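# Stand the clear bottle upright on the white plate

## Task

Put the clear bottle on the white plate, standing upright, without disturbing anything else in the scene, and finish with neither gripper touching the case, the amber bottle or the clear bottle.

## Robot and tools

Robot: two arms, left_arm and right_arm, each ending in a parallel two-finger gripper. The fingers point along the gripper's own +z axis and close along its y axis. The reported hand point (end_effector_position) sits between the finger pads, roughly 1 cm short of the tips.

Frame: a single scene frame for both arms. Origin is at table-top height, halfway between the two arms' nominal bases. +z is up, +x reaches out over the table, and left_arm is on the +y side (arm names do not match image left and right). Positions are in metres; orientations are quaternions written w first (qw, qx, qy, qz). Reported poses can be off by a few centimetres, more at long reach, and friction or weight can leave a gripper a centimetre or so from its command even in free air.

Row format, used by every tool that moves the robot: one flat list of 16 numbers covering both arms, always all 16 even if one arm stays still. Order: left_arm x, y, z, qw, qx, qy, qz, opening, then right_arm x, y, z, qw, qx, qy, qz, opening. x, y, z and the quaternion are an absolute target pose for that gripper in the scene frame, not an offset. Opening is a scale from -1 (shut) to +1 (fully open, 0.094 m). To hold an arm still, resend exactly the pose from the last result taken before it stopped, plus the opening it should keep; to keep an orientation, repeat the same quaternion in every row rather than copying a drifted reading.

execute_actions (argument actions, a list holding at most one item; optional cameras):
- actions = [] just reports the state, with pictures.
- {"rows": [...], "steps": n} plays 1 to 15 rows, one per 1/30 s control step, n from 3 to 15 (default 15); the last row repeats to fill n. A call is rejected outright if any target lies over 0.6 m from that arm's last reported position along any gripper axis.
- {"steps": n} without rows waits up to 300 steps counted from the previous result, so your thinking time is included.
Each step the controller clips the commanded pose to within 100 mm and 20 degrees of the measured one, so far targets need several calls. Results are sampled 3 steps before an action ends; those steps finish afterwards.

move (target: one 16-number row or a list of up to 15 rows; speed in m/s, 0.002 to 0.5, default 0.25, rotation capped at twice that in rad/s, one value or one per target; blend in m for rounding corners between listed targets, default 0; blocking, default true; cameras, default all). Drives each gripper in a straight line, shortest rotation, all paths finishing together, total at most 10 s. It does not avoid obstacles or the other arm. Faster moves lag, overshoot and hit harder; aiming far beyond a contact presses harder. Openings of the first target are sent at the start; a later target's openings are applied only after everything comes to rest there. Keep paths away from an arm's own base, which can flip its shoulder posture. The result adds a "move:" line: done, off_target, moving, held or fault, naming the affected arms (unnamed arms are done, i.e. within 10 mm and 2 degrees). limits=paced means a pose was clipped; limits=held means a safety check held steps back, for example the clearance check when the arms come too close. Done does not prove there was no contact.

wait (seconds, 0 to 10; cameras): lets time pass with no new command; ends early if a running move finishes.
stop (cameras): brakes the current move; needs braking distance; fingers keep moving.
zoom_image (camera: cam_high, cam_low, cam_left_wrist or cam_right_wrist; region [x0, y0, x1, y1] in pixels, at most 504 by 504, origin top-left): a closer look at that camera's latest image.


Reading results: Hand target is the pose the controller is currently steering toward. grip_measured is the measured opening on the -1..+1 scale (reads slightly wide when empty, about 0.064 or more narrower than the part under a full squeeze); the gripper reaches its force limit about 0.05 below the touch reading (0.11 for small round items). To release, command well above grip_measured. grip_effort_nm is gripper motor effort, negative closing, not a pad force. Joint positions are in radians with the gripper opening in metres last; joint torques follow the same order, include arm weight, and entries 3 and 4 wrap at ±28 N m. "within noise" on joint velocities means the arm is at rest. A MOTOR HOT line warns of heating from holding loads, reaching far or pushing against something; at 100 °C the arm faults and drops for 30 to 60 s or more.

Cameras: cam_high, cam_low and two wrist cameras, each 672x504, with calibration (K, distortion, T_world_to_cam) supplied; wrist views can lag while moving.

Avoid: dropping or flinging parts, releasing something still in motion, fast collisions, hard presses, any arm-to-arm contact, and anything leaving the table. Close slowly on fragile items. Expect occasional brief external tugs on held or loose objects.

Each tool is called after ">>>" as name(argument=value, ...), one argument or row to a line, values as JSON.

## Session

>>> execute_actions(
  actions=[],
)

Scene clock: 0.00 s of 4110.00 s.
left_arm: end_effector_position=(+0.8557, +0.2927, +0.3181) grip_measured=+1.000 grip_effort_nm=n/a end_effector_quat_wxyz=(+0.606, +0.311, +0.725, +0.108) | right_arm: end_effector_position=(+0.2796, -0.7614, +0.3957) grip_measured=+1.000 grip_effort_nm=n/a end_effector_quat_wxyz=(+0.666, +0.334, +0.582, -0.327)
Joint positions: left_arm=[0.126 1.962 1.694 0.006 0.352 0.673 0.094] | right_arm=[-0.877 1.101 0.693 0.509 0.083 0.056 0.094]
Joint velocities: within noise
Joint torques (N m): no reading
Motor temperatures (°C): left_arm=[29 27 30 28 30 25 29] | right_arm=[28 30 29 28 29 27 28]
Heat: left arm: hottest elbow 30 °C; right arm: hottest shoulder 30 °C.
Hand target: left_arm +0.8592, +0.2932, +0.3460; +0.621, +0.310, +0.710, +0.117 | right_arm +0.2816, -0.7639, +0.4146; +0.676, +0.329, +0.570, -0.331

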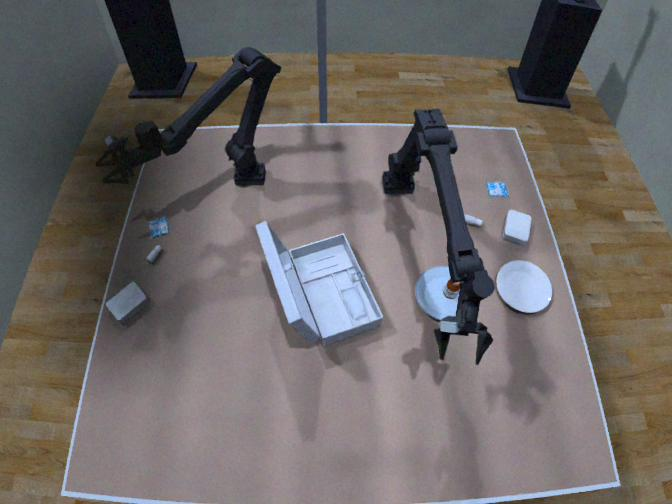

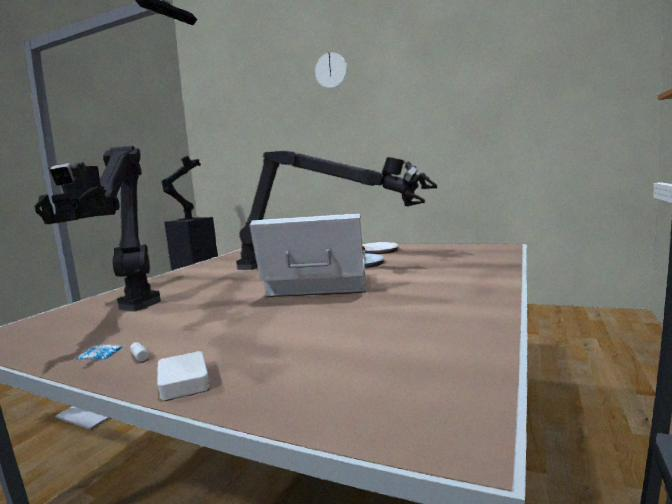

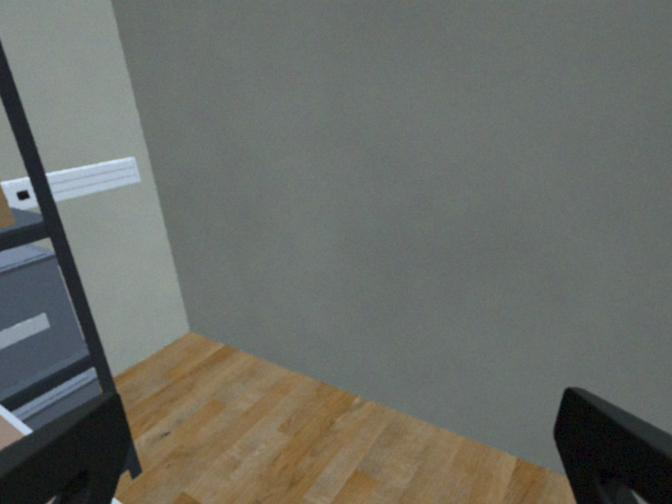

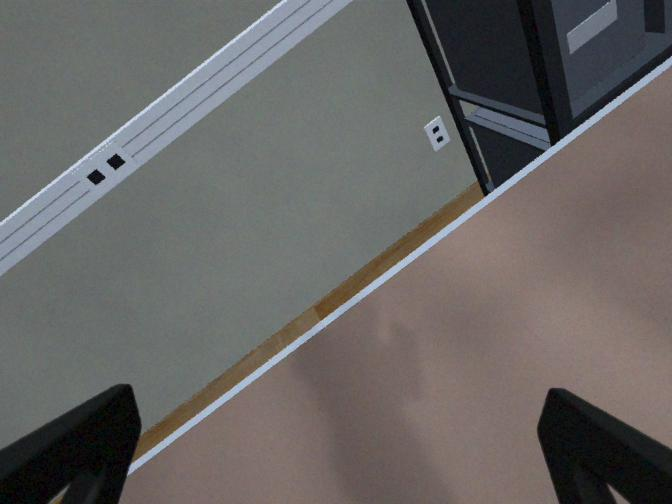

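>>> zoom_image(
  camera="cam_high",
  region=[250, 220, 400, 350],
)

>>> zoom_image(
  camera="cam_high",
  region=[400, 170, 570, 330],
)

>>> zoom_image(
  camera="cam_high",
  region=[90, 200, 190, 340],
)

Scaled by 3.360 from the camera's 672x504 image, which has a finer 960x720 frame.

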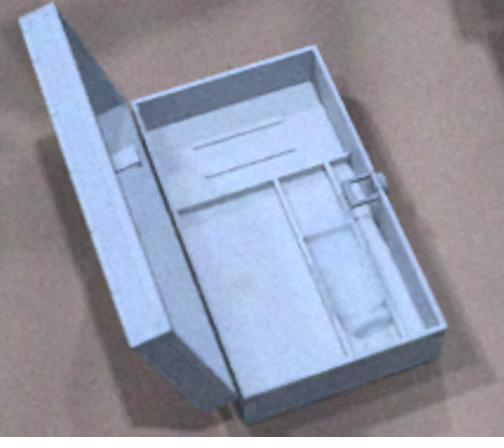

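Scaled by 2.965 from the camera's 672x504 image, which has a finer 960x720 frame.

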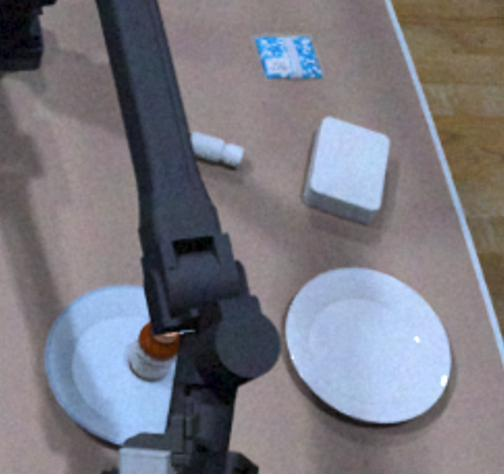

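Scaled by 3.600 from the camera's 672x504 image, which has a finer 960x720 frame.

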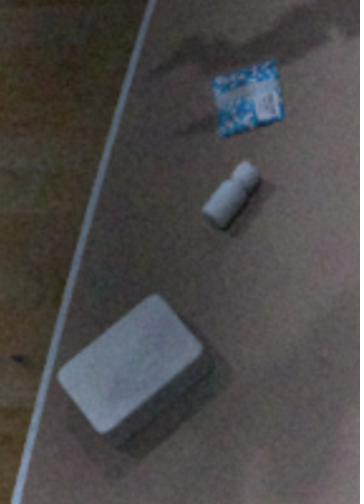

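>>> move(
  target=[0.53,0.08,0.36,0,-0.208,0.978,0,1,0.2796,-0.7614,0.3957,0.666,0.334,0.582,-0.327,1],
  cameras=["cam_high","cam_left_wrist"],
)

>>> zoom_image(
  camera="cam_high",
  region=[400, 170, 570, 330],
)

Scene clock: 4.77 s of 4110.00 s.
left_arm: end_effector_position=(+0.5353, +0.0844, +0.3495) grip_measured=+1.000 grip_effort_nm=0.002 end_effector_quat_wxyz=(+0.033, -0.206, +0.978, -0.016) | right_arm: end_effector_position=(+0.2796, -0.7614, +0.3957) grip_measured=+1.000 grip_effort_nm=0.007 end_effector_quat_wxyz=(+0.666, +0.334, +0.582, -0.327)
Joint positions: left_arm=[-0.311 1.693 1.88 -1.684 -0.005 -0.717 0.094] | right_arm=[-0.877 1.101 0.693 0.509 0.083 0.056 0.094]
Joint velocities: within noise
Joint torques (N m): left_arm=[-1.32 -18.73 8.8 0.25 0.12 -0.02] | right_arm=[0.32 -4.01 11.29 2.54 -0.09 0.03]
Motor temperatures (°C): left_arm=[29 28 31 28 30 25 29] | right_arm=[28 30 31 28 29 27 28]
Heat: left arm: hottest elbow 31 °C; right arm: hottest elbow 31 °C.
Hand target: left_arm +0.5298, +0.0802, +0.3592; +0.038, -0.208, +0.977, -0.021 | right_arm +0.2796, -0.7614, +0.3956; +0.666, +0.334, +0.582, -0.327
Off the commanded pose: left_arm 0.013 m, 4 deg | right_arm 0.000 m, 0 deg.
joint sent to its limit (left arm) — joint 4 (wrist pitch), lower limit.
Kept back: nothing.
move: off_target (left_arm)
camera_calibration:
cam_left_wrist: T_world_to_cam=[[0.411962, -0.910691, 0.030465, -0.1519], [-0.858868, -0.376917, 0.346813, 0.411661], [-0.304357, -0.169039, -0.937439, 0.590824], [0, 0, 0, 1]] pos_world=[0.595961, 0.116701, 0.41572]
Images, in order (width x height): cam_high 672x504, cam_left_wrist 672x504.

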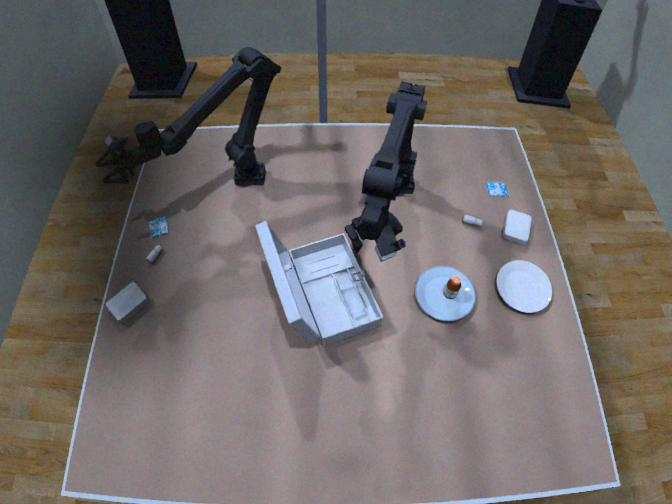

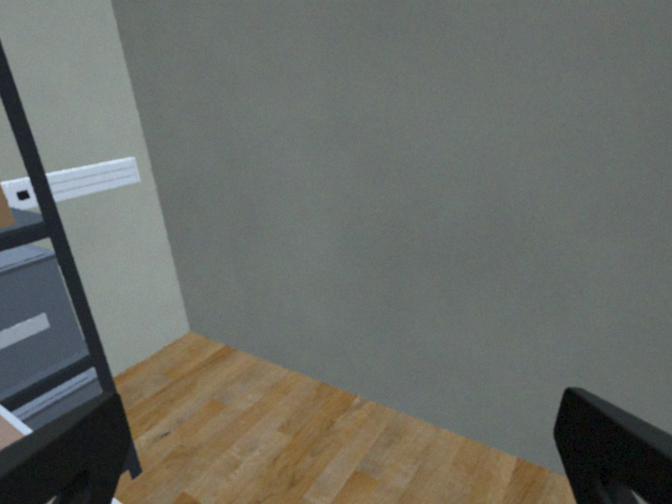

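Scaled by 2.965 from the camera's 672x504 image, which has a finer 960x720 frame.

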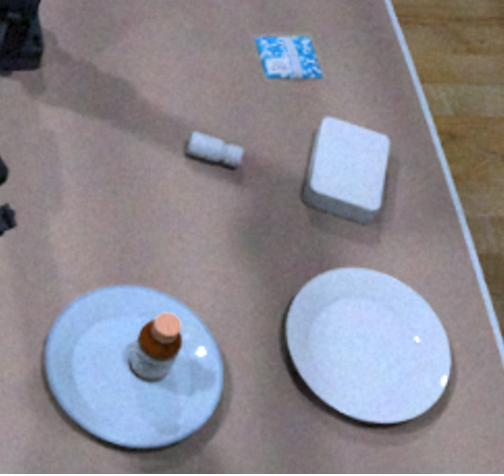

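>>> zoom_image(
  camera="cam_high",
  region=[310, 240, 400, 350],
)

>>> zoom_image(
  camera="cam_left_wrist",
  region=[100, 100, 500, 500],
)

Scaled by 4.582 from the camera's 672x504 image, which has a finer 960x720 frame.

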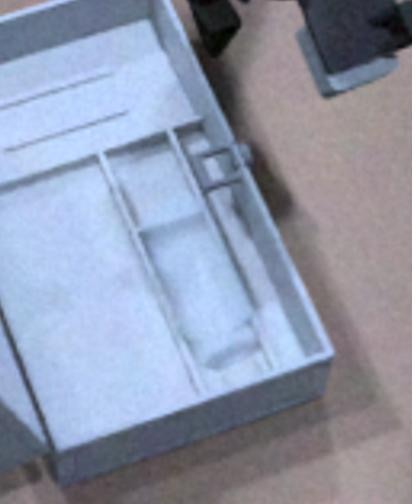

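Scaled by 1.260 from the camera's 672x504 image, which has a finer 960x720 frame.

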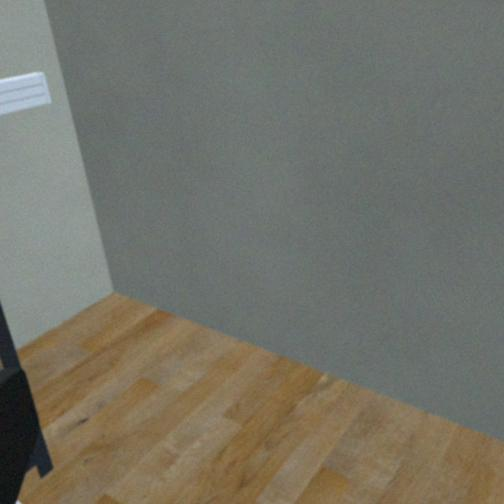

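>>> move(
  target=[
    [0.40,0.42,0.36,0,0,1,0,1,0.36,-0.55,0.42,0.251,-0.2415,0.935,0.065,1],
    [0.40,0.42,0.36,0,0,1,0,1,0.57,0.04,0.43,0.251,-0.2415,0.935,0.065,1],
  ],
  cameras=["cam_high","cam_right_wrist","cam_left_wrist"],
)

Scene clock: 12.33 s of 4110.00 s.
left_arm: end_effector_position=(+0.4051, +0.4191, +0.3534) grip_measured=+1.000 grip_effort_nm=-0.007 end_effector_quat_wxyz=(+0.018, -0.002, +1.000, +0.007) | right_arm: end_effector_position=(+0.5662, +0.0430, +0.4090) grip_measured=+1.000 grip_effort_nm=0.002 end_effector_quat_wxyz=(+0.234, -0.250, +0.937, +0.060)
Joint positions: left_arm=[0.436 1.408 1.56 -1.684 0.003 0.44 0.094] | right_arm=[0.625 2.044 2.493 -1.532 0.044 0.074 0.094]
Joint velocities: within noise
Joint torques (N m): left_arm=[-0.15 -13.63 8.51 0.23 -0.1 0.21] | right_arm=[-0.03 -16.97 15.53 1.35 0.19 0.12]
Motor temperatures (°C): left_arm=[29 28 32 28 30 25 29] | right_arm=[28 31 33 28 29 27 28]
Heat: left arm: hottest elbow 32 °C; right arm: hottest elbow 33 °C.
Hand target: left_arm +0.4000, +0.4200, +0.3593; +0.021, +0.000, +1.000, +0.010 | right_arm +0.5693, +0.0395, +0.4296; +0.252, -0.242, +0.935, +0.065
Off the commanded pose: left_arm 0.008 m, 2 deg | right_arm 0.022 m, 2 deg.
joint sent to its limit (left arm) — joint 4 (wrist pitch), lower limit.
Kept back: nothing.
move: off_target (right_arm)
camera_calibration:
cam_left_wrist: T_world_to_cam=[[0.0161188, -0.999476, -0.0280717, 0.424663], [-0.930261, -0.0252829, 0.366027, 0.299371], [-0.366545, 0.0202141, -0.930181, 0.554759], [0, 0, 0, 1]] pos_world=[0.474992, 0.420796, 0.418369]
cam_right_wrist: T_world_to_cam=[[0.495348, -0.868652, 0.00857859, -0.245347], [-0.867173, -0.49504, -0.0542701, 0.572958], [0.0513886, 0.0194435, -0.998489, 0.468219], [0, 0, 0, 1]] pos_world=[0.594325, 0.061412, 0.500711]
Images, in order (width x height): cam_high 672x504, cam_left_wrist 672x504, cam_right_wrist 672x504.

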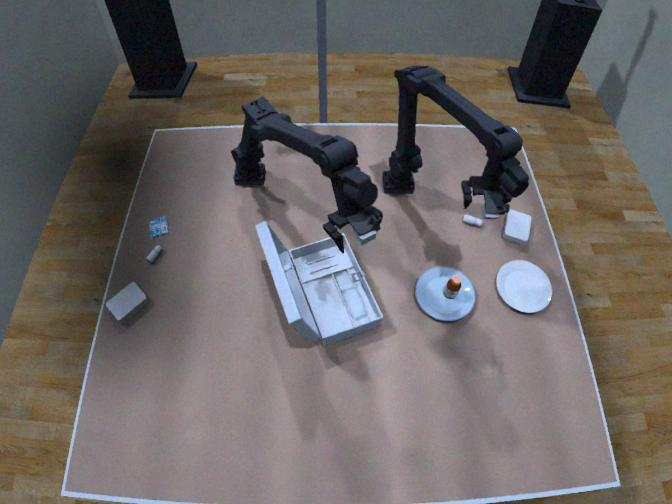

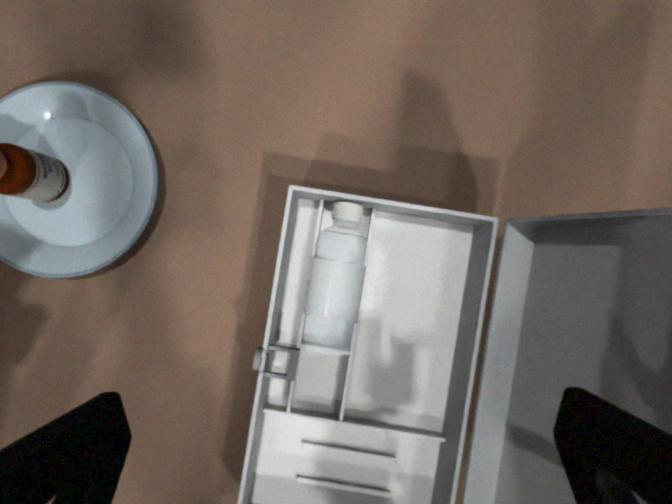

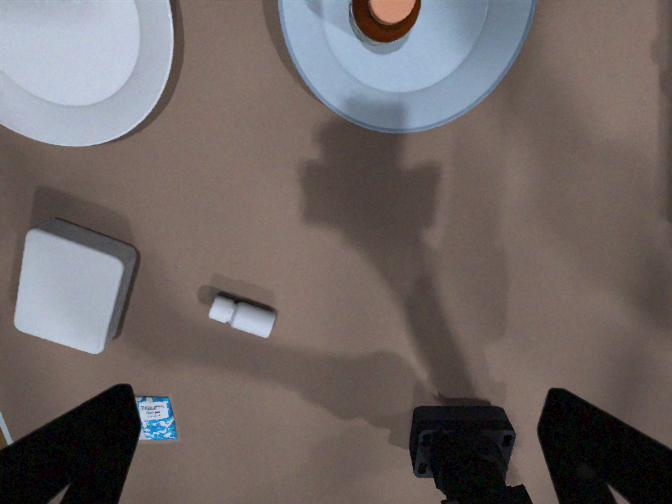

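>>> move(
  target=[
    [0.40,0.42,0.36,0,0,1,0,1,0.33,-0.45,0.40,0.259,0,0.966,0,1],
    [0.54,0.03,0.33,0.254,-0.1845,0.949,0.049,1,0.33,-0.45,0.40,0.259,0,0.966,0,1],
  ],
  cameras=["cam_high","cam_right_wrist","cam_low"],
)

>>> zoom_image(
  camera="cam_low",
  region=[230, 190, 430, 310],
)

Scene clock: 17.60 s of 4110.00 s.
left_arm: end_effector_position=(+0.5248, +0.0356, +0.2996) grip_measured=+1.000 grip_effort_nm=-0.002 end_effector_quat_wxyz=(+0.226, -0.170, +0.957, +0.070) | right_arm: end_effector_position=(+0.3333, -0.4539, +0.4013) grip_measured=+1.000 grip_effort_nm=0.002 end_effector_quat_wxyz=(+0.264, +0.007, +0.965, -0.003)
Joint positions: left_arm=[-0.527 1.563 1.531 -1.264 -0.396 -0.815 0.094] | right_arm=[-0.316 1.022 1.289 -1.326 -0.159 -0.279 0.094]
Joint velocities: within noise
Joint torques (N m): left_arm=[-0.32 -15.91 13.61 1.22 -0.56 -0.02] | right_arm=[0.79 -3.08 10.93 1.32 -0.3 -0.04]
Motor temperatures (°C): left_arm=[29 28 33 28 30 25 28] | right_arm=[28 31 34 28 29 27 28]
Heat: left arm: hottest elbow 33 °C; right arm: hottest elbow 34 °C.
Hand target: left_arm +0.5383, +0.0309, +0.3301; +0.254, -0.184, +0.948, +0.049 | right_arm +0.3300, -0.4501, +0.4001; +0.259, +0.000, +0.966, +0.000
Off the commanded pose: left_arm 0.034 m, 4 deg | right_arm 0.005 m, 1 deg.
Kept back: nothing.
move: off_target (left_arm)
camera_calibration:
cam_right_wrist: T_world_to_cam=[[-0.0176442, -0.999826, 0.00599063, -0.4491], [-0.994922, 0.0169633, -0.0992088, 0.417659], [0.0990899, -0.00771068, -0.995049, 0.452528], [0, 0, 0, 1]] pos_world=[0.362773, -0.452618, 0.494413]
Images, in order (width x height): cam_high 672x504, cam_low 672x504, cam_right_wrist 672x504.

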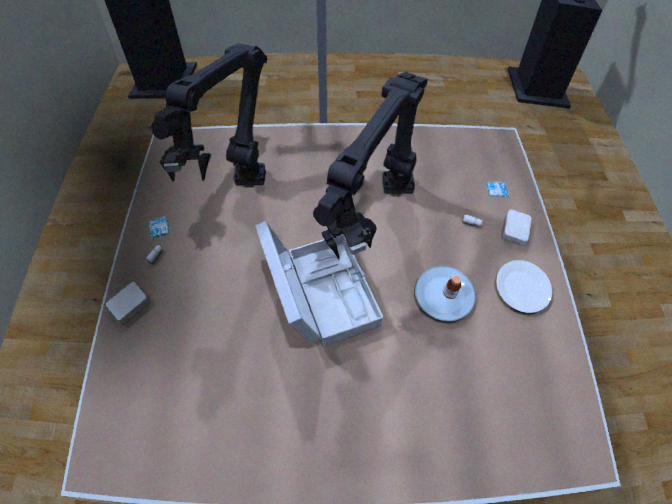

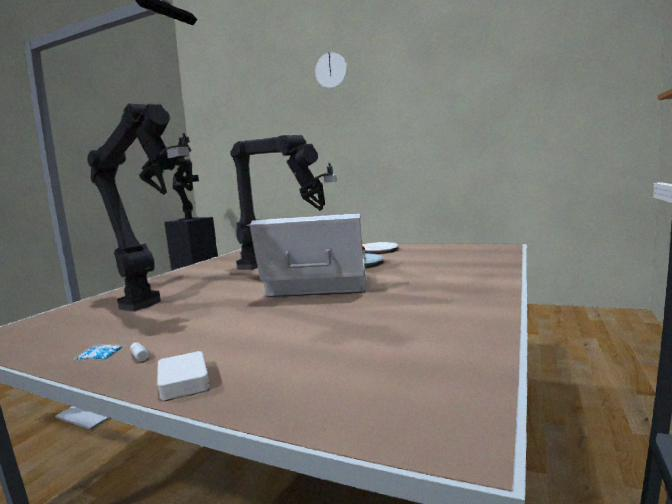

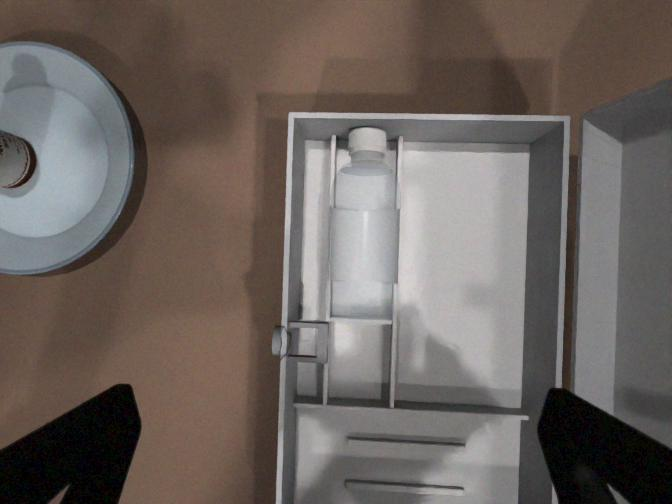

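Scaled by 2.520 from the camera's 672x504 image, which has a finer 960x720 frame.

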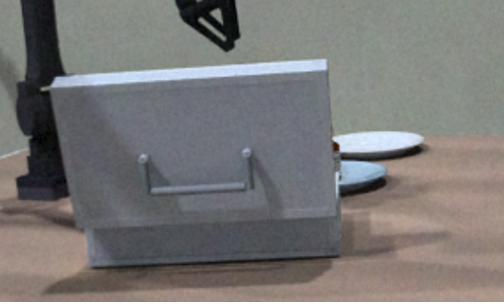

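>>> move(
  target=[0.597,0.040,0.20,0,-0.178,0.984,0,0.4,0.33,-0.45,0.40,0.259,0,0.966,0,1],
  cameras=["cam_high","cam_right_wrist"],
)

Scene clock: 19.87 s of 4110.00 s.
left_arm: end_effector_position=(+0.5810, +0.0427, +0.1734) grip_measured=+0.403 grip_effort_nm=-0.159 end_effector_quat_wxyz=(-0.024, -0.180, +0.983, +0.017) | right_arm: end_effector_position=(+0.3333, -0.4539, +0.4013) grip_measured=+1.000 grip_effort_nm=0.002 end_effector_quat_wxyz=(+0.264, +0.007, +0.965, -0.003)
Joint positions: left_arm=[-0.356 1.944 1.773 -1.457 -0.005 -0.711 0.066] | right_arm=[-0.316 1.022 1.289 -1.326 -0.159 -0.279 0.094]
Joint velocities: within noise
Joint torques (N m): left_arm=[-0.09 -21.54 12.55 -0.03 0.12 0.21] | right_arm=[0.73 -3.08 10.93 1.31 -0.3 -0.04]
Motor temperatures (°C): left_arm=[29 29 34 28 30 25 28] | right_arm=[28 31 34 28 29 27 28]
Heat: left arm: hottest elbow 34 °C; right arm: hottest elbow 34 °C.
Hand target: left_arm +0.5957, +0.0405, +0.2002; +0.000, -0.178, +0.984, +0.000 | right_arm +0.3300, -0.4501, +0.4001; +0.259, +0.000, +0.966, +0.000
Off the commanded pose: left_arm 0.031 m, 3 deg | right_arm 0.005 m, 1 deg.
Kept back: nothing.
move: off_target (left_arm)
camera_calibration:
cam_right_wrist: T_world_to_cam=[[-0.0176442, -0.999826, 0.00599063, -0.4491], [-0.994922, 0.0169633, -0.0992088, 0.417659], [0.0990899, -0.00771068, -0.995049, 0.452528], [0, 0, 0, 1]] pos_world=[0.362773, -0.452618, 0.494413]
Images, in order (width x height): cam_high 672x504, cam_right_wrist 672x504.

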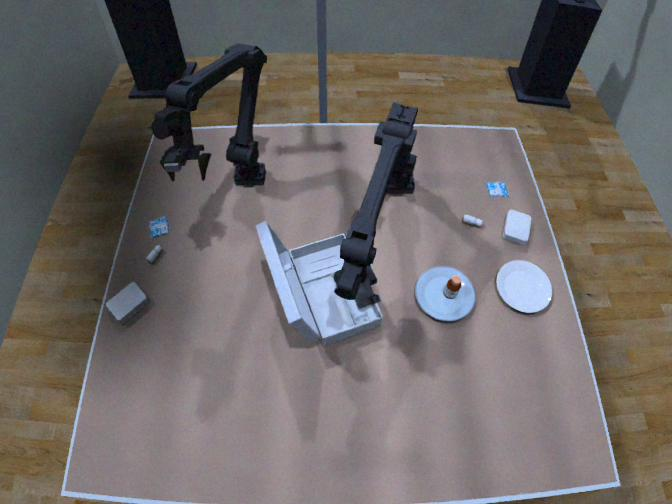

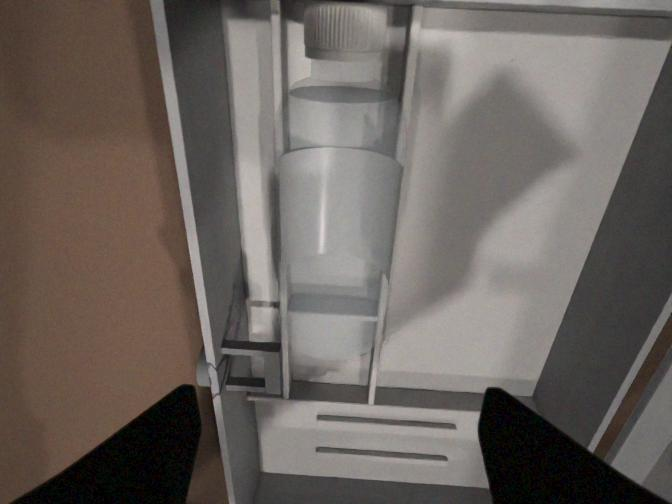

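>>> move(
  target=[0.608,0.044,0.125,0.026,-0.178,0.984,0.005,0.4,0.33,-0.45,0.40,0.259,0,0.966,0,1],
  cameras=["cam_right_wrist"],
  speed=0.12,
)

Scene clock: 21.27 s of 4110.00 s.
left_arm: end_effector_position=(+0.6025, +0.0397, +0.1213) grip_measured=+0.403 grip_effort_nm=-0.168 end_effector_quat_wxyz=(+0.017, -0.179, +0.984, +0.008) | right_arm: end_effector_position=(+0.3333, -0.4539, +0.4013) grip_measured=+1.000 grip_effort_nm=-0.002 end_effector_quat_wxyz=(+0.264, +0.007, +0.965, -0.003)
Joint positions: left_arm=[-0.356 1.981 1.691 -1.258 -0.031 -0.707 0.066] | right_arm=[-0.316 1.022 1.289 -1.326 -0.159 -0.279 0.094]
Joint velocities: within noise
Joint torques (N m): left_arm=[0.09 -21.71 8.17 0.99 -0.25 0.2] | right_arm=[0.79 -3.08 10.92 1.32 -0.3 -0.04]
Motor temperatures (°C): left_arm=[29 29 34 28 30 25 28] | right_arm=[28 31 34 28 29 27 28]
Heat: left arm: hottest elbow 34 °C; right arm: hottest elbow 34 °C.
Hand target: left_arm +0.6079, +0.0441, +0.1250; +0.026, -0.178, +0.984, +0.005 | right_arm +0.3300, -0.4501, +0.4001; +0.259, +0.000, +0.966, +0.000
Off the commanded pose: left_arm 0.008 m, 1 deg | right_arm 0.005 m, 1 deg.
Kept back: nothing.
move: done
camera_calibration:
cam_right_wrist: T_world_to_cam=[[-0.0176442, -0.999826, 0.00599063, -0.4491], [-0.994922, 0.0169633, -0.0992088, 0.417659], [0.0990899, -0.00771068, -0.995049, 0.452528], [0, 0, 0, 1]] pos_world=[0.362773, -0.452618, 0.494413]
Images, in order (width x height): cam_right_wrist 672x504.

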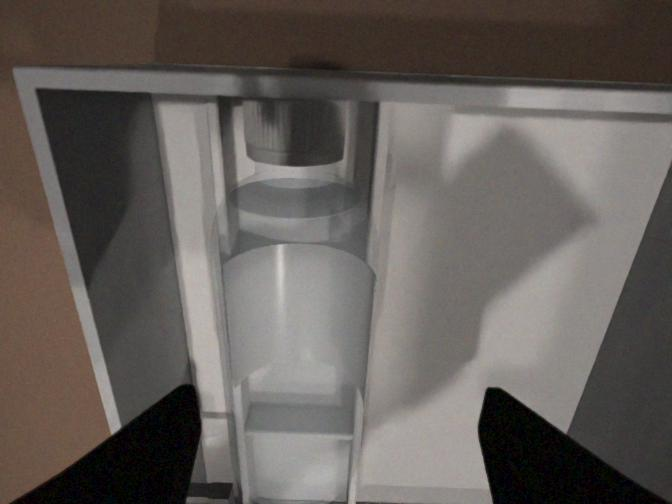

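>>> move(
  target=[0.597,0.057,0.095,0.026,-0.178,0.984,0.005,0.4,0.33,-0.45,0.40,0.259,0,0.966,0,1],
  cameras=["cam_right_wrist"],
  speed=0.1,
)

Scene clock: 22.33 s of 4110.00 s.
left_arm: end_effector_position=(+0.5904, +0.0513, +0.0852) grip_measured=+0.403 grip_effort_nm=-0.164 end_effector_quat_wxyz=(+0.013, -0.177, +0.984, +0.010) | right_arm: end_effector_position=(+0.3333, -0.4539, +0.4013) grip_measured=+1.000 grip_effort_nm=0.002 end_effector_quat_wxyz=(+0.264, +0.007, +0.965, -0.003)
Joint positions: left_arm=[-0.344 1.981 1.591 -1.167 -0.031 -0.693 0.066] | right_arm=[-0.316 1.022 1.289 -1.326 -0.159 -0.279 0.094]
Joint velocities: within noise
Joint torques (N m): left_arm=[0.38 -21.89 7.86 0.94 -0.23 0.18] | right_arm=[0.79 -3.02 10.92 1.31 -0.3 -0.04]
Motor temperatures (°C): left_arm=[29 29 34 28 30 25 28] | right_arm=[28 31 34 28 29 27 28]
Heat: left arm: hottest elbow 34 °C; right arm: hottest elbow 34 °C.
Hand target: left_arm +0.5969, +0.0570, +0.0950; +0.026, -0.178, +0.984, +0.005 | right_arm +0.3300, -0.4501, +0.4001; +0.259, +0.000, +0.966, +0.000
Off the commanded pose: left_arm 0.013 m, 2 deg | right_arm 0.005 m, 1 deg.
Kept back: nothing.
move: off_target (left_arm)
camera_calibration:
cam_right_wrist: T_world_to_cam=[[-0.0176442, -0.999826, 0.00599063, -0.4491], [-0.994922, 0.0169633, -0.0992088, 0.417659], [0.0990899, -0.00771068, -0.995049, 0.452528], [0, 0, 0, 1]] pos_world=[0.362773, -0.452618, 0.494413]
Images, in order (width x height): cam_right_wrist 672x504.

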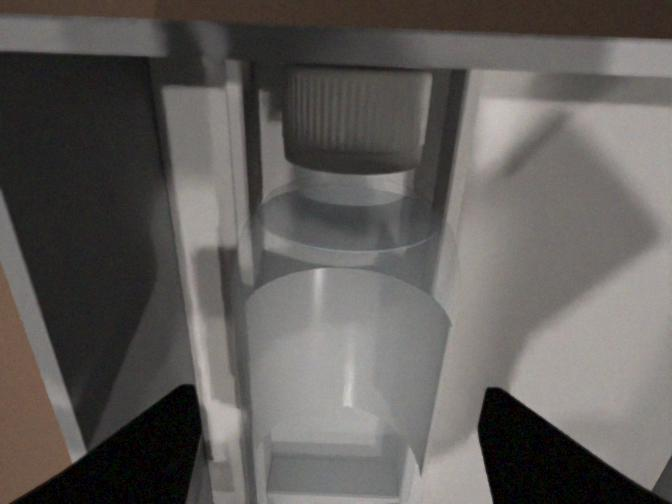

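>>> move(
  target=[0.597,0.058,0.052,0.026,-0.178,0.984,0.005,0.4,0.33,-0.45,0.40,0.259,0,0.966,0,1],
  cameras=["cam_right_wrist"],
  speed=0.06,
)

Scene clock: 23.70 s of 4110.00 s.
left_arm: end_effector_position=(+0.5918, +0.0508, +0.0528) grip_measured=+0.403 grip_effort_nm=-0.159 end_effector_quat_wxyz=(+0.021, -0.176, +0.984, +0.006) | right_arm: end_effector_position=(+0.3333, -0.4539, +0.4013) grip_measured=+1.000 grip_effort_nm=0.002 end_effector_quat_wxyz=(+0.264, +0.007, +0.965, -0.003)
Joint positions: left_arm=[-0.344 2.009 1.543 -1.072 -0.031 -0.69 0.066] | right_arm=[-0.316 1.022 1.289 -1.326 -0.159 -0.279 0.094]
Joint velocities: within noise
Joint torques (N m): left_arm=[0.44 -20.89 7.5 0.94 -0.22 0.2] | right_arm=[0.73 -3.08 10.91 1.32 -0.3 -0.04]
Motor temperatures (°C): left_arm=[29 30 34 28 30 25 28] | right_arm=[28 31 34 28 29 27 28]
Heat: left arm: hottest elbow 34 °C; right arm: hottest elbow 34 °C.
Hand target: left_arm +0.5969, +0.0580, +0.0521; +0.026, -0.178, +0.984, +0.005 | right_arm +0.3300, -0.4501, +0.4001; +0.259, +0.000, +0.966, +0.000
Off the commanded pose: left_arm 0.009 m, 1 deg | right_arm 0.005 m, 1 deg.
Kept back: nothing.
move: done
camera_calibration:
cam_right_wrist: T_world_to_cam=[[-0.0176442, -0.999826, 0.00599063, -0.4491], [-0.994922, 0.0169633, -0.0992088, 0.417659], [0.0990899, -0.00771068, -0.995049, 0.452528], [0, 0, 0, 1]] pos_world=[0.362773, -0.452618, 0.494413]
Images, in order (width x height): cam_right_wrist 672x504.

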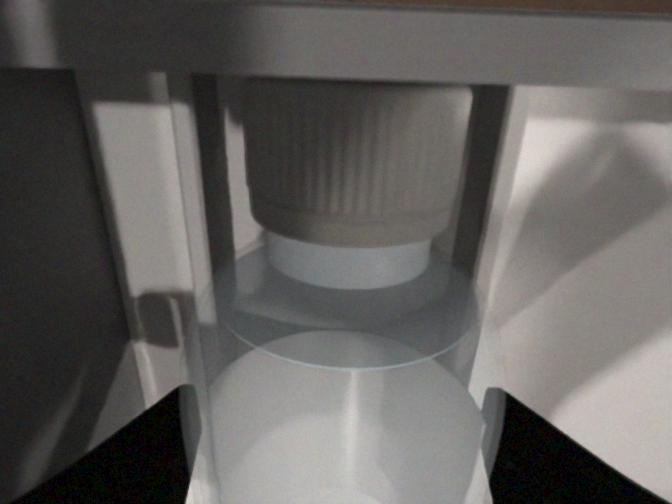

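>>> move(
  target=[
    [0.598,0.056,0.039,0.026,-0.178,0.984,0.005,0.4,0.33,-0.45,0.40,0.259,0,0.966,0,1],
    [0.598,0.056,0.039,0.026,-0.178,0.984,0.005,0.25,0.33,-0.45,0.40,0.259,0,0.966,0,1],
    [0.598,0.056,0.039,0.026,-0.178,0.984,0.005,0.12,0.33,-0.45,0.40,0.259,0,0.966,0,1],
  ],
  cameras=["cam_right_wrist"],
  speed=0.05,
)

Scene clock: 26.33 s of 4110.00 s.
left_arm: end_effector_position=(+0.5956, +0.0527, +0.0512) grip_measured=+0.183 grip_effort_nm=-1.038 end_effector_quat_wxyz=(+0.029, -0.175, +0.984, +0.006) | right_arm: end_effector_position=(+0.3333, -0.4539, +0.4013) grip_measured=+1.000 grip_effort_nm=-0.002 end_effector_quat_wxyz=(+0.264, +0.007, +0.965, -0.003)
Joint positions: left_arm=[-0.342 2.01 1.539 -1.054 -0.039 -0.685 0.056] | right_arm=[-0.316 1.022 1.289 -1.326 -0.159 -0.279 0.094]
Joint velocities: within noise
Joint torques (N m): left_arm=[0.03 -19.25 7.25 1.32 0.15 0.12] | right_arm=[0.79 -3.02 10.91 1.31 -0.3 -0.04]
Motor temperatures (°C): left_arm=[29 30 34 28 30 25 28] | right_arm=[28 31 34 28 29 27 28]
Heat: left arm: hottest elbow 34 °C; right arm: hottest elbow 34 °C.
Hand target: left_arm +0.5977, +0.0561, +0.0391; +0.026, -0.178, +0.984, +0.005 | right_arm +0.3300, -0.4501, +0.4001; +0.259, +0.000, +0.966, +0.000
Off the commanded pose: left_arm 0.013 m, 0 deg | right_arm 0.005 m, 1 deg.
Kept back: nothing.
move: off_target (left_arm); target 2's new opening was sent with left_arm's hand 0.015 m and 1 deg from that target; target 3's new opening was sent with left_arm's hand 0.013 m and 0 deg from that target
camera_calibration:
cam_right_wrist: T_world_to_cam=[[-0.0176442, -0.999826, 0.00599063, -0.4491], [-0.994922, 0.0169633, -0.0992088, 0.417659], [0.0990899, -0.00771068, -0.995049, 0.452528], [0, 0, 0, 1]] pos_world=[0.362773, -0.452618, 0.494413]
Images, in order (width x height): cam_right_wrist 672x504.

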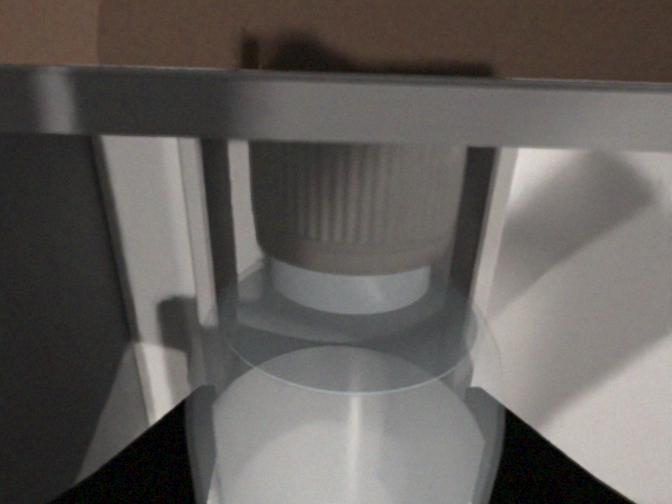

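>>> move(
  target=[
    [0.598,0.056,0.052,0.026,-0.178,0.984,0.005,0.0,0.33,-0.45,0.40,0.259,0,0.966,0,1],
    [0.591,0.055,0.10,0.026,-0.178,0.984,0.005,0.0,0.33,-0.45,0.40,0.259,0,0.966,0,1],
    [0.57,0.06,0.24,0.026,-0.178,0.984,0.005,0.0,0.33,-0.45,0.40,0.259,0,0.966,0,1],
  ],
  cameras=["cam_right_wrist","cam_high"],
  speed=0.12,
)

Scene clock: 29.37 s of 4110.00 s.
left_arm: end_effector_position=(+0.5563, +0.0725, +0.1997) grip_measured=+0.183 grip_effort_nm=-1.023 end_effector_quat_wxyz=(-0.010, -0.181, +0.983, +0.027) | right_arm: end_effector_position=(+0.3333, -0.4539, +0.4013) grip_measured=+1.000 grip_effort_nm=0.002 end_effector_quat_wxyz=(+0.264, +0.007, +0.965, -0.003)
Joint positions: left_arm=[-0.33 1.833 1.677 -1.458 -0.037 -0.687 0.056] | right_arm=[-0.316 1.022 1.289 -1.326 -0.159 -0.279 0.094]
Joint velocities: within noise
Joint torques (N m): left_arm=[-1.55 -21.89 13.29 -0.05 0.1 0.05] | right_arm=[0.79 -3.14 10.92 1.31 -0.29 -0.04]
Motor temperatures (°C): left_arm=[29 30 35 28 30 25 29] | right_arm=[28 31 34 28 29 27 28]
Heat: left arm: hottest elbow 35 °C; right arm: hottest elbow 34 °C.
Hand target: left_arm +0.5677, +0.0608, +0.2400; +0.026, -0.178, +0.984, +0.004 | right_arm +0.3300, -0.4501, +0.4001; +0.259, +0.000, +0.966, +0.000
Off the commanded pose: left_arm 0.044 m, 5 deg | right_arm 0.005 m, 1 deg.
Kept back: nothing.
move: off_target (left_arm)
camera_calibration:
cam_right_wrist: T_world_to_cam=[[-0.0176442, -0.999826, 0.00599063, -0.4491], [-0.994922, 0.0169633, -0.0992088, 0.417659], [0.0990899, -0.00771068, -0.995049, 0.452528], [0, 0, 0, 1]] pos_world=[0.362773, -0.452618, 0.494413]
Images, in order (width x height): cam_high 672x504, cam_right_wrist 672x504.

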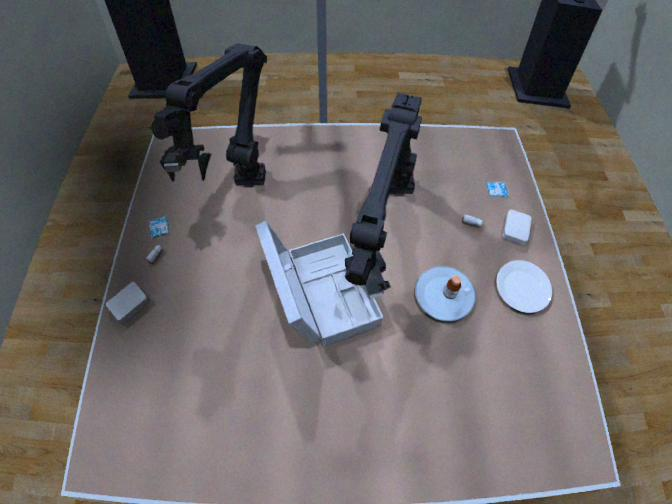

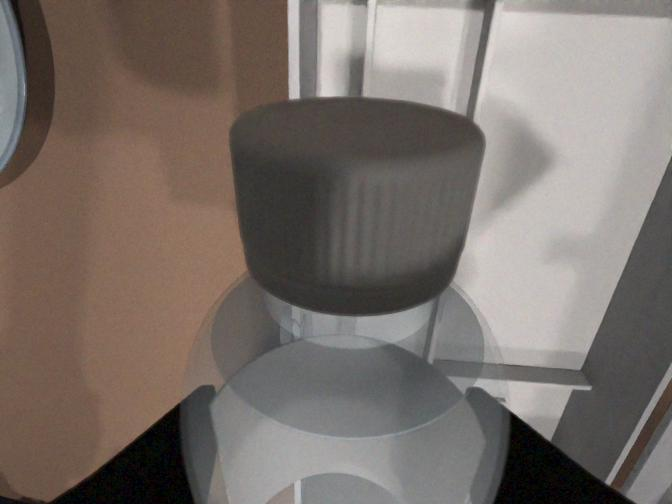

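>>> move(
  target=[
    [0.47,0.32,0.32,0.381,-0.08,0.92,0.033,0.0,0.33,-0.45,0.40,0.259,0,0.966,0,1],
    [0.50,0.63,0.28,0.675,-0.21,0.675,0.21,0.0,0.33,-0.45,0.40,0.259,0,0.966,0,1],
  ],
  blend=0.05,
  speed=0.3,
)

>>> zoom_image(
  camera="cam_low",
  region=[320, 120, 480, 280],
)

>>> zoom_image(
  camera="cam_high",
  region=[400, 170, 570, 330],
)

Scene clock: 32.97 s of 4110.00 s.
left_arm: end_effector_position=(+0.4874, +0.6157, +0.2210) grip_measured=+0.183 grip_effort_nm=-1.028 end_effector_quat_wxyz=(+0.631, -0.222, +0.718, +0.193) | right_arm: end_effector_position=(+0.3333, -0.4539, +0.4013) grip_measured=+1.000 grip_effort_nm=0.002 end_effector_quat_wxyz=(+0.264, +0.007, +0.965, -0.003)
Joint positions: left_arm=[0.715 1.571 0.74 0.701 0.126 0.012 0.056] | right_arm=[-0.316 1.022 1.289 -1.326 -0.159 -0.279 0.094]
Joint velocities: within noise
Joint torques (N m): left_arm=[-0.32 -16.15 11.62 3.89 -0.05 -0.01] | right_arm=[0.79 -3.02 10.93 1.32 -0.3 -0.04]
Motor temperatures (°C): left_arm=[29 30 35 28 30 25 29] | right_arm=[28 31 34 27 29 27 28]
Heat: left arm: hottest elbow 35 °C; right arm: hottest elbow 34 °C.
Hand target: left_arm +0.4967, +0.6270, +0.2799; +0.675, -0.210, +0.675, +0.210 | right_arm +0.3300, -0.4501, +0.4001; +0.259, +0.000, +0.966, +0.000
Off the commanded pose: left_arm 0.062 m, 7 deg | right_arm 0.005 m, 1 deg.
Kept back: nothing.
move: off_target (left_arm)
camera_calibration:
cam_left_wrist: T_world_to_cam=[[0.57535, -0.817807, 0.0128195, 0.222702], [-0.41503, -0.305419, -0.857012, 0.621061], [0.704786, 0.487761, -0.515137, -0.44392], [0, 0, 0, 1]] pos_world=[0.442496, 0.588337, 0.300722]
cam_right_wrist: T_world_to_cam=[[-0.0176442, -0.999826, 0.00599063, -0.4491], [-0.994922, 0.0169633, -0.0992088, 0.417659], [0.0990899, -0.00771068, -0.995049, 0.452528], [0, 0, 0, 1]] pos_world=[0.362773, -0.452618, 0.494413]

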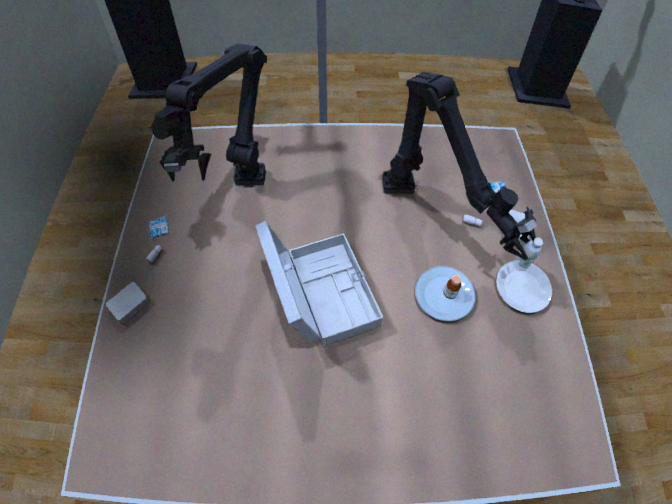

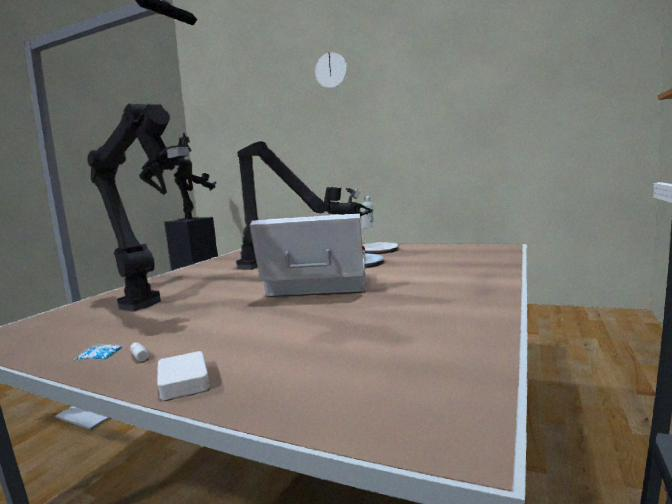

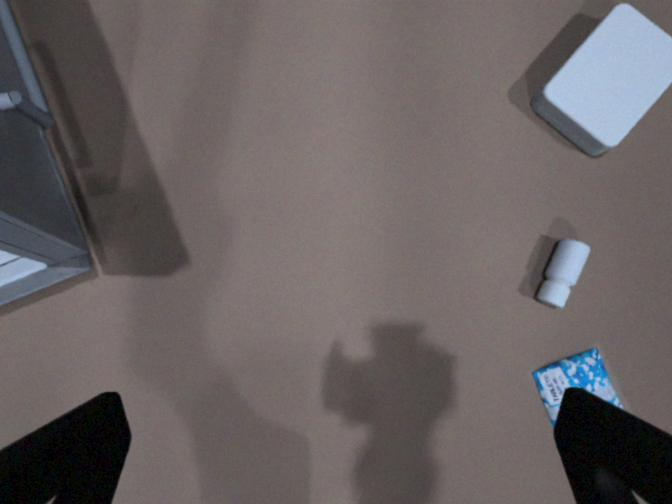

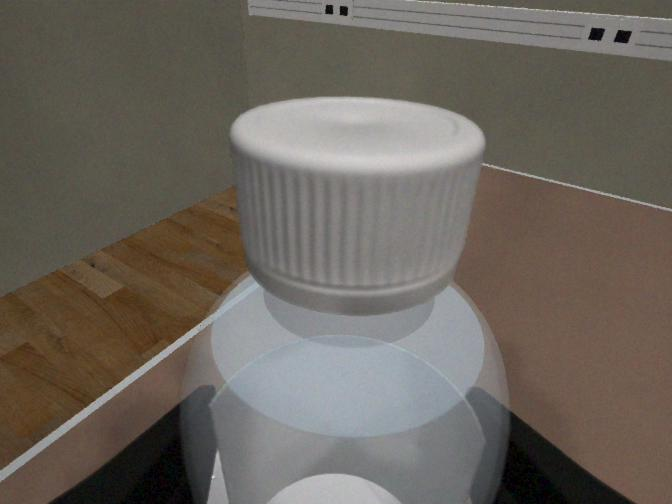

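Scaled by 3.150 from the camera's 672x504 image, which has a finer 960x720 frame.

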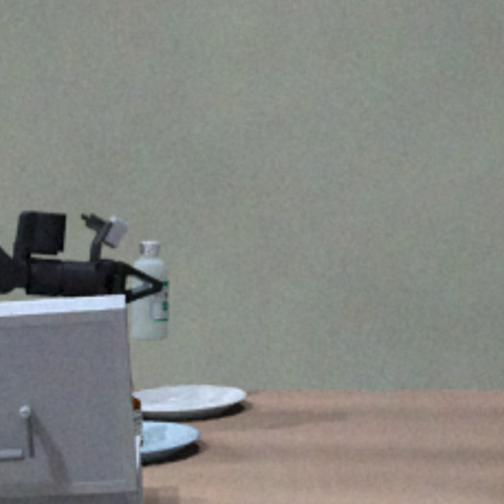

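Scaled by 2.965 from the camera's 672x504 image, which has a finer 960x720 frame.

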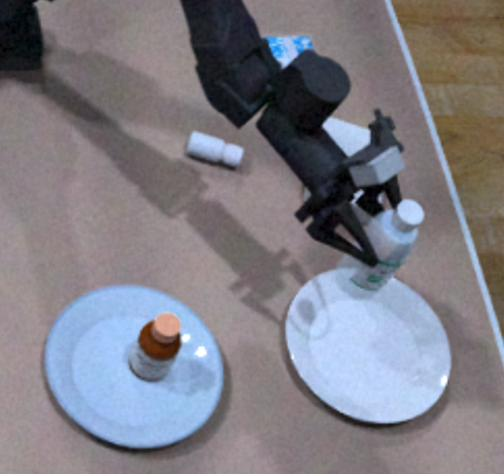

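>>> move(
  target=[0.54,0.665,0.23,0.675,-0.21,0.675,0.21,0.0,0.33,-0.45,0.40,0.259,0,0.966,0,1],
  cameras=["cam_high","cam_low"],
  speed=0.15,
)

>>> zoom_image(
  camera="cam_low",
  region=[320, 160, 440, 280],
)

>>> zoom_image(
  camera="cam_high",
  region=[470, 200, 570, 320],
)

Scene clock: 34.67 s of 4110.00 s.
left_arm: end_effector_position=(+0.5228, +0.6470, +0.1714) grip_measured=+0.183 grip_effort_nm=-1.023 end_effector_quat_wxyz=(+0.631, -0.223, +0.718, +0.192) | right_arm: end_effector_position=(+0.3333, -0.4539, +0.4013) grip_measured=+1.000 grip_effort_nm=0.002 end_effector_quat_wxyz=(+0.264, +0.007, +0.965, -0.003)
Joint positions: left_arm=[0.715 1.786 0.848 0.807 0.126 0.01 0.056] | right_arm=[-0.316 1.022 1.289 -1.326 -0.159 -0.279 0.094]
Joint velocities: within noise
Joint torques (N m): left_arm=[-0.32 -18.49 11.36 3.86 -0.09 -0.03] | right_arm=[0.73 -3.08 10.92 1.32 -0.3 -0.04]
Motor temperatures (°C): left_arm=[29 30 36 29 30 25 29] | right_arm=[28 31 34 27 29 27 28]
Heat: left arm: hottest elbow 36 °C; right arm: hottest elbow 34 °C.
Hand target: left_arm +0.5361, +0.6616, +0.2305; +0.675, -0.210, +0.675, +0.210 | right_arm +0.3300, -0.4501, +0.4001; +0.259, +0.000, +0.966, +0.000
Off the commanded pose: left_arm 0.064 m, 7 deg | right_arm 0.005 m, 1 deg.
Kept back: nothing.
move: off_target (left_arm)
Images, in order (width x height): cam_high 672x504, cam_low 672x504.

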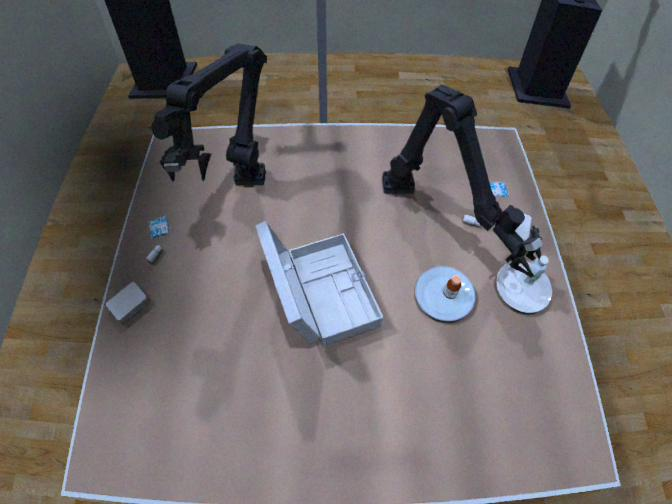

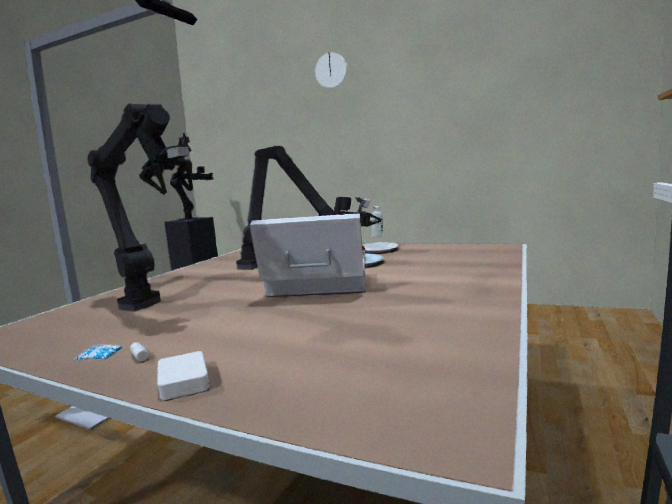

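Scaled by 4.200 from the camera's 672x504 image, which has a finer 960x720 frame.

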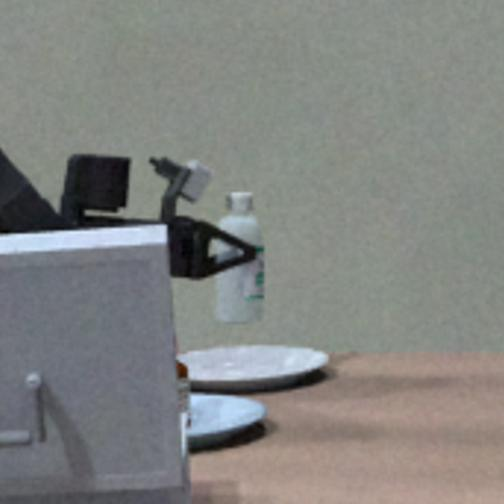

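Scaled by 4.200 from the camera's 672x504 image, which has a finer 960x720 frame.

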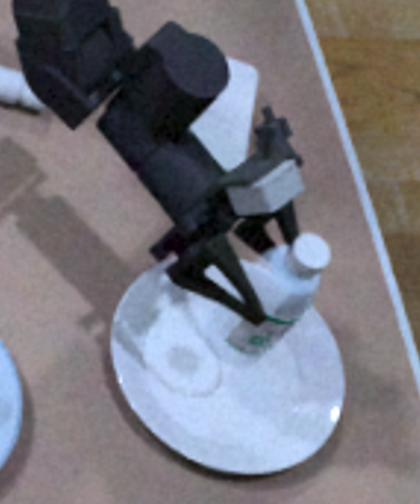

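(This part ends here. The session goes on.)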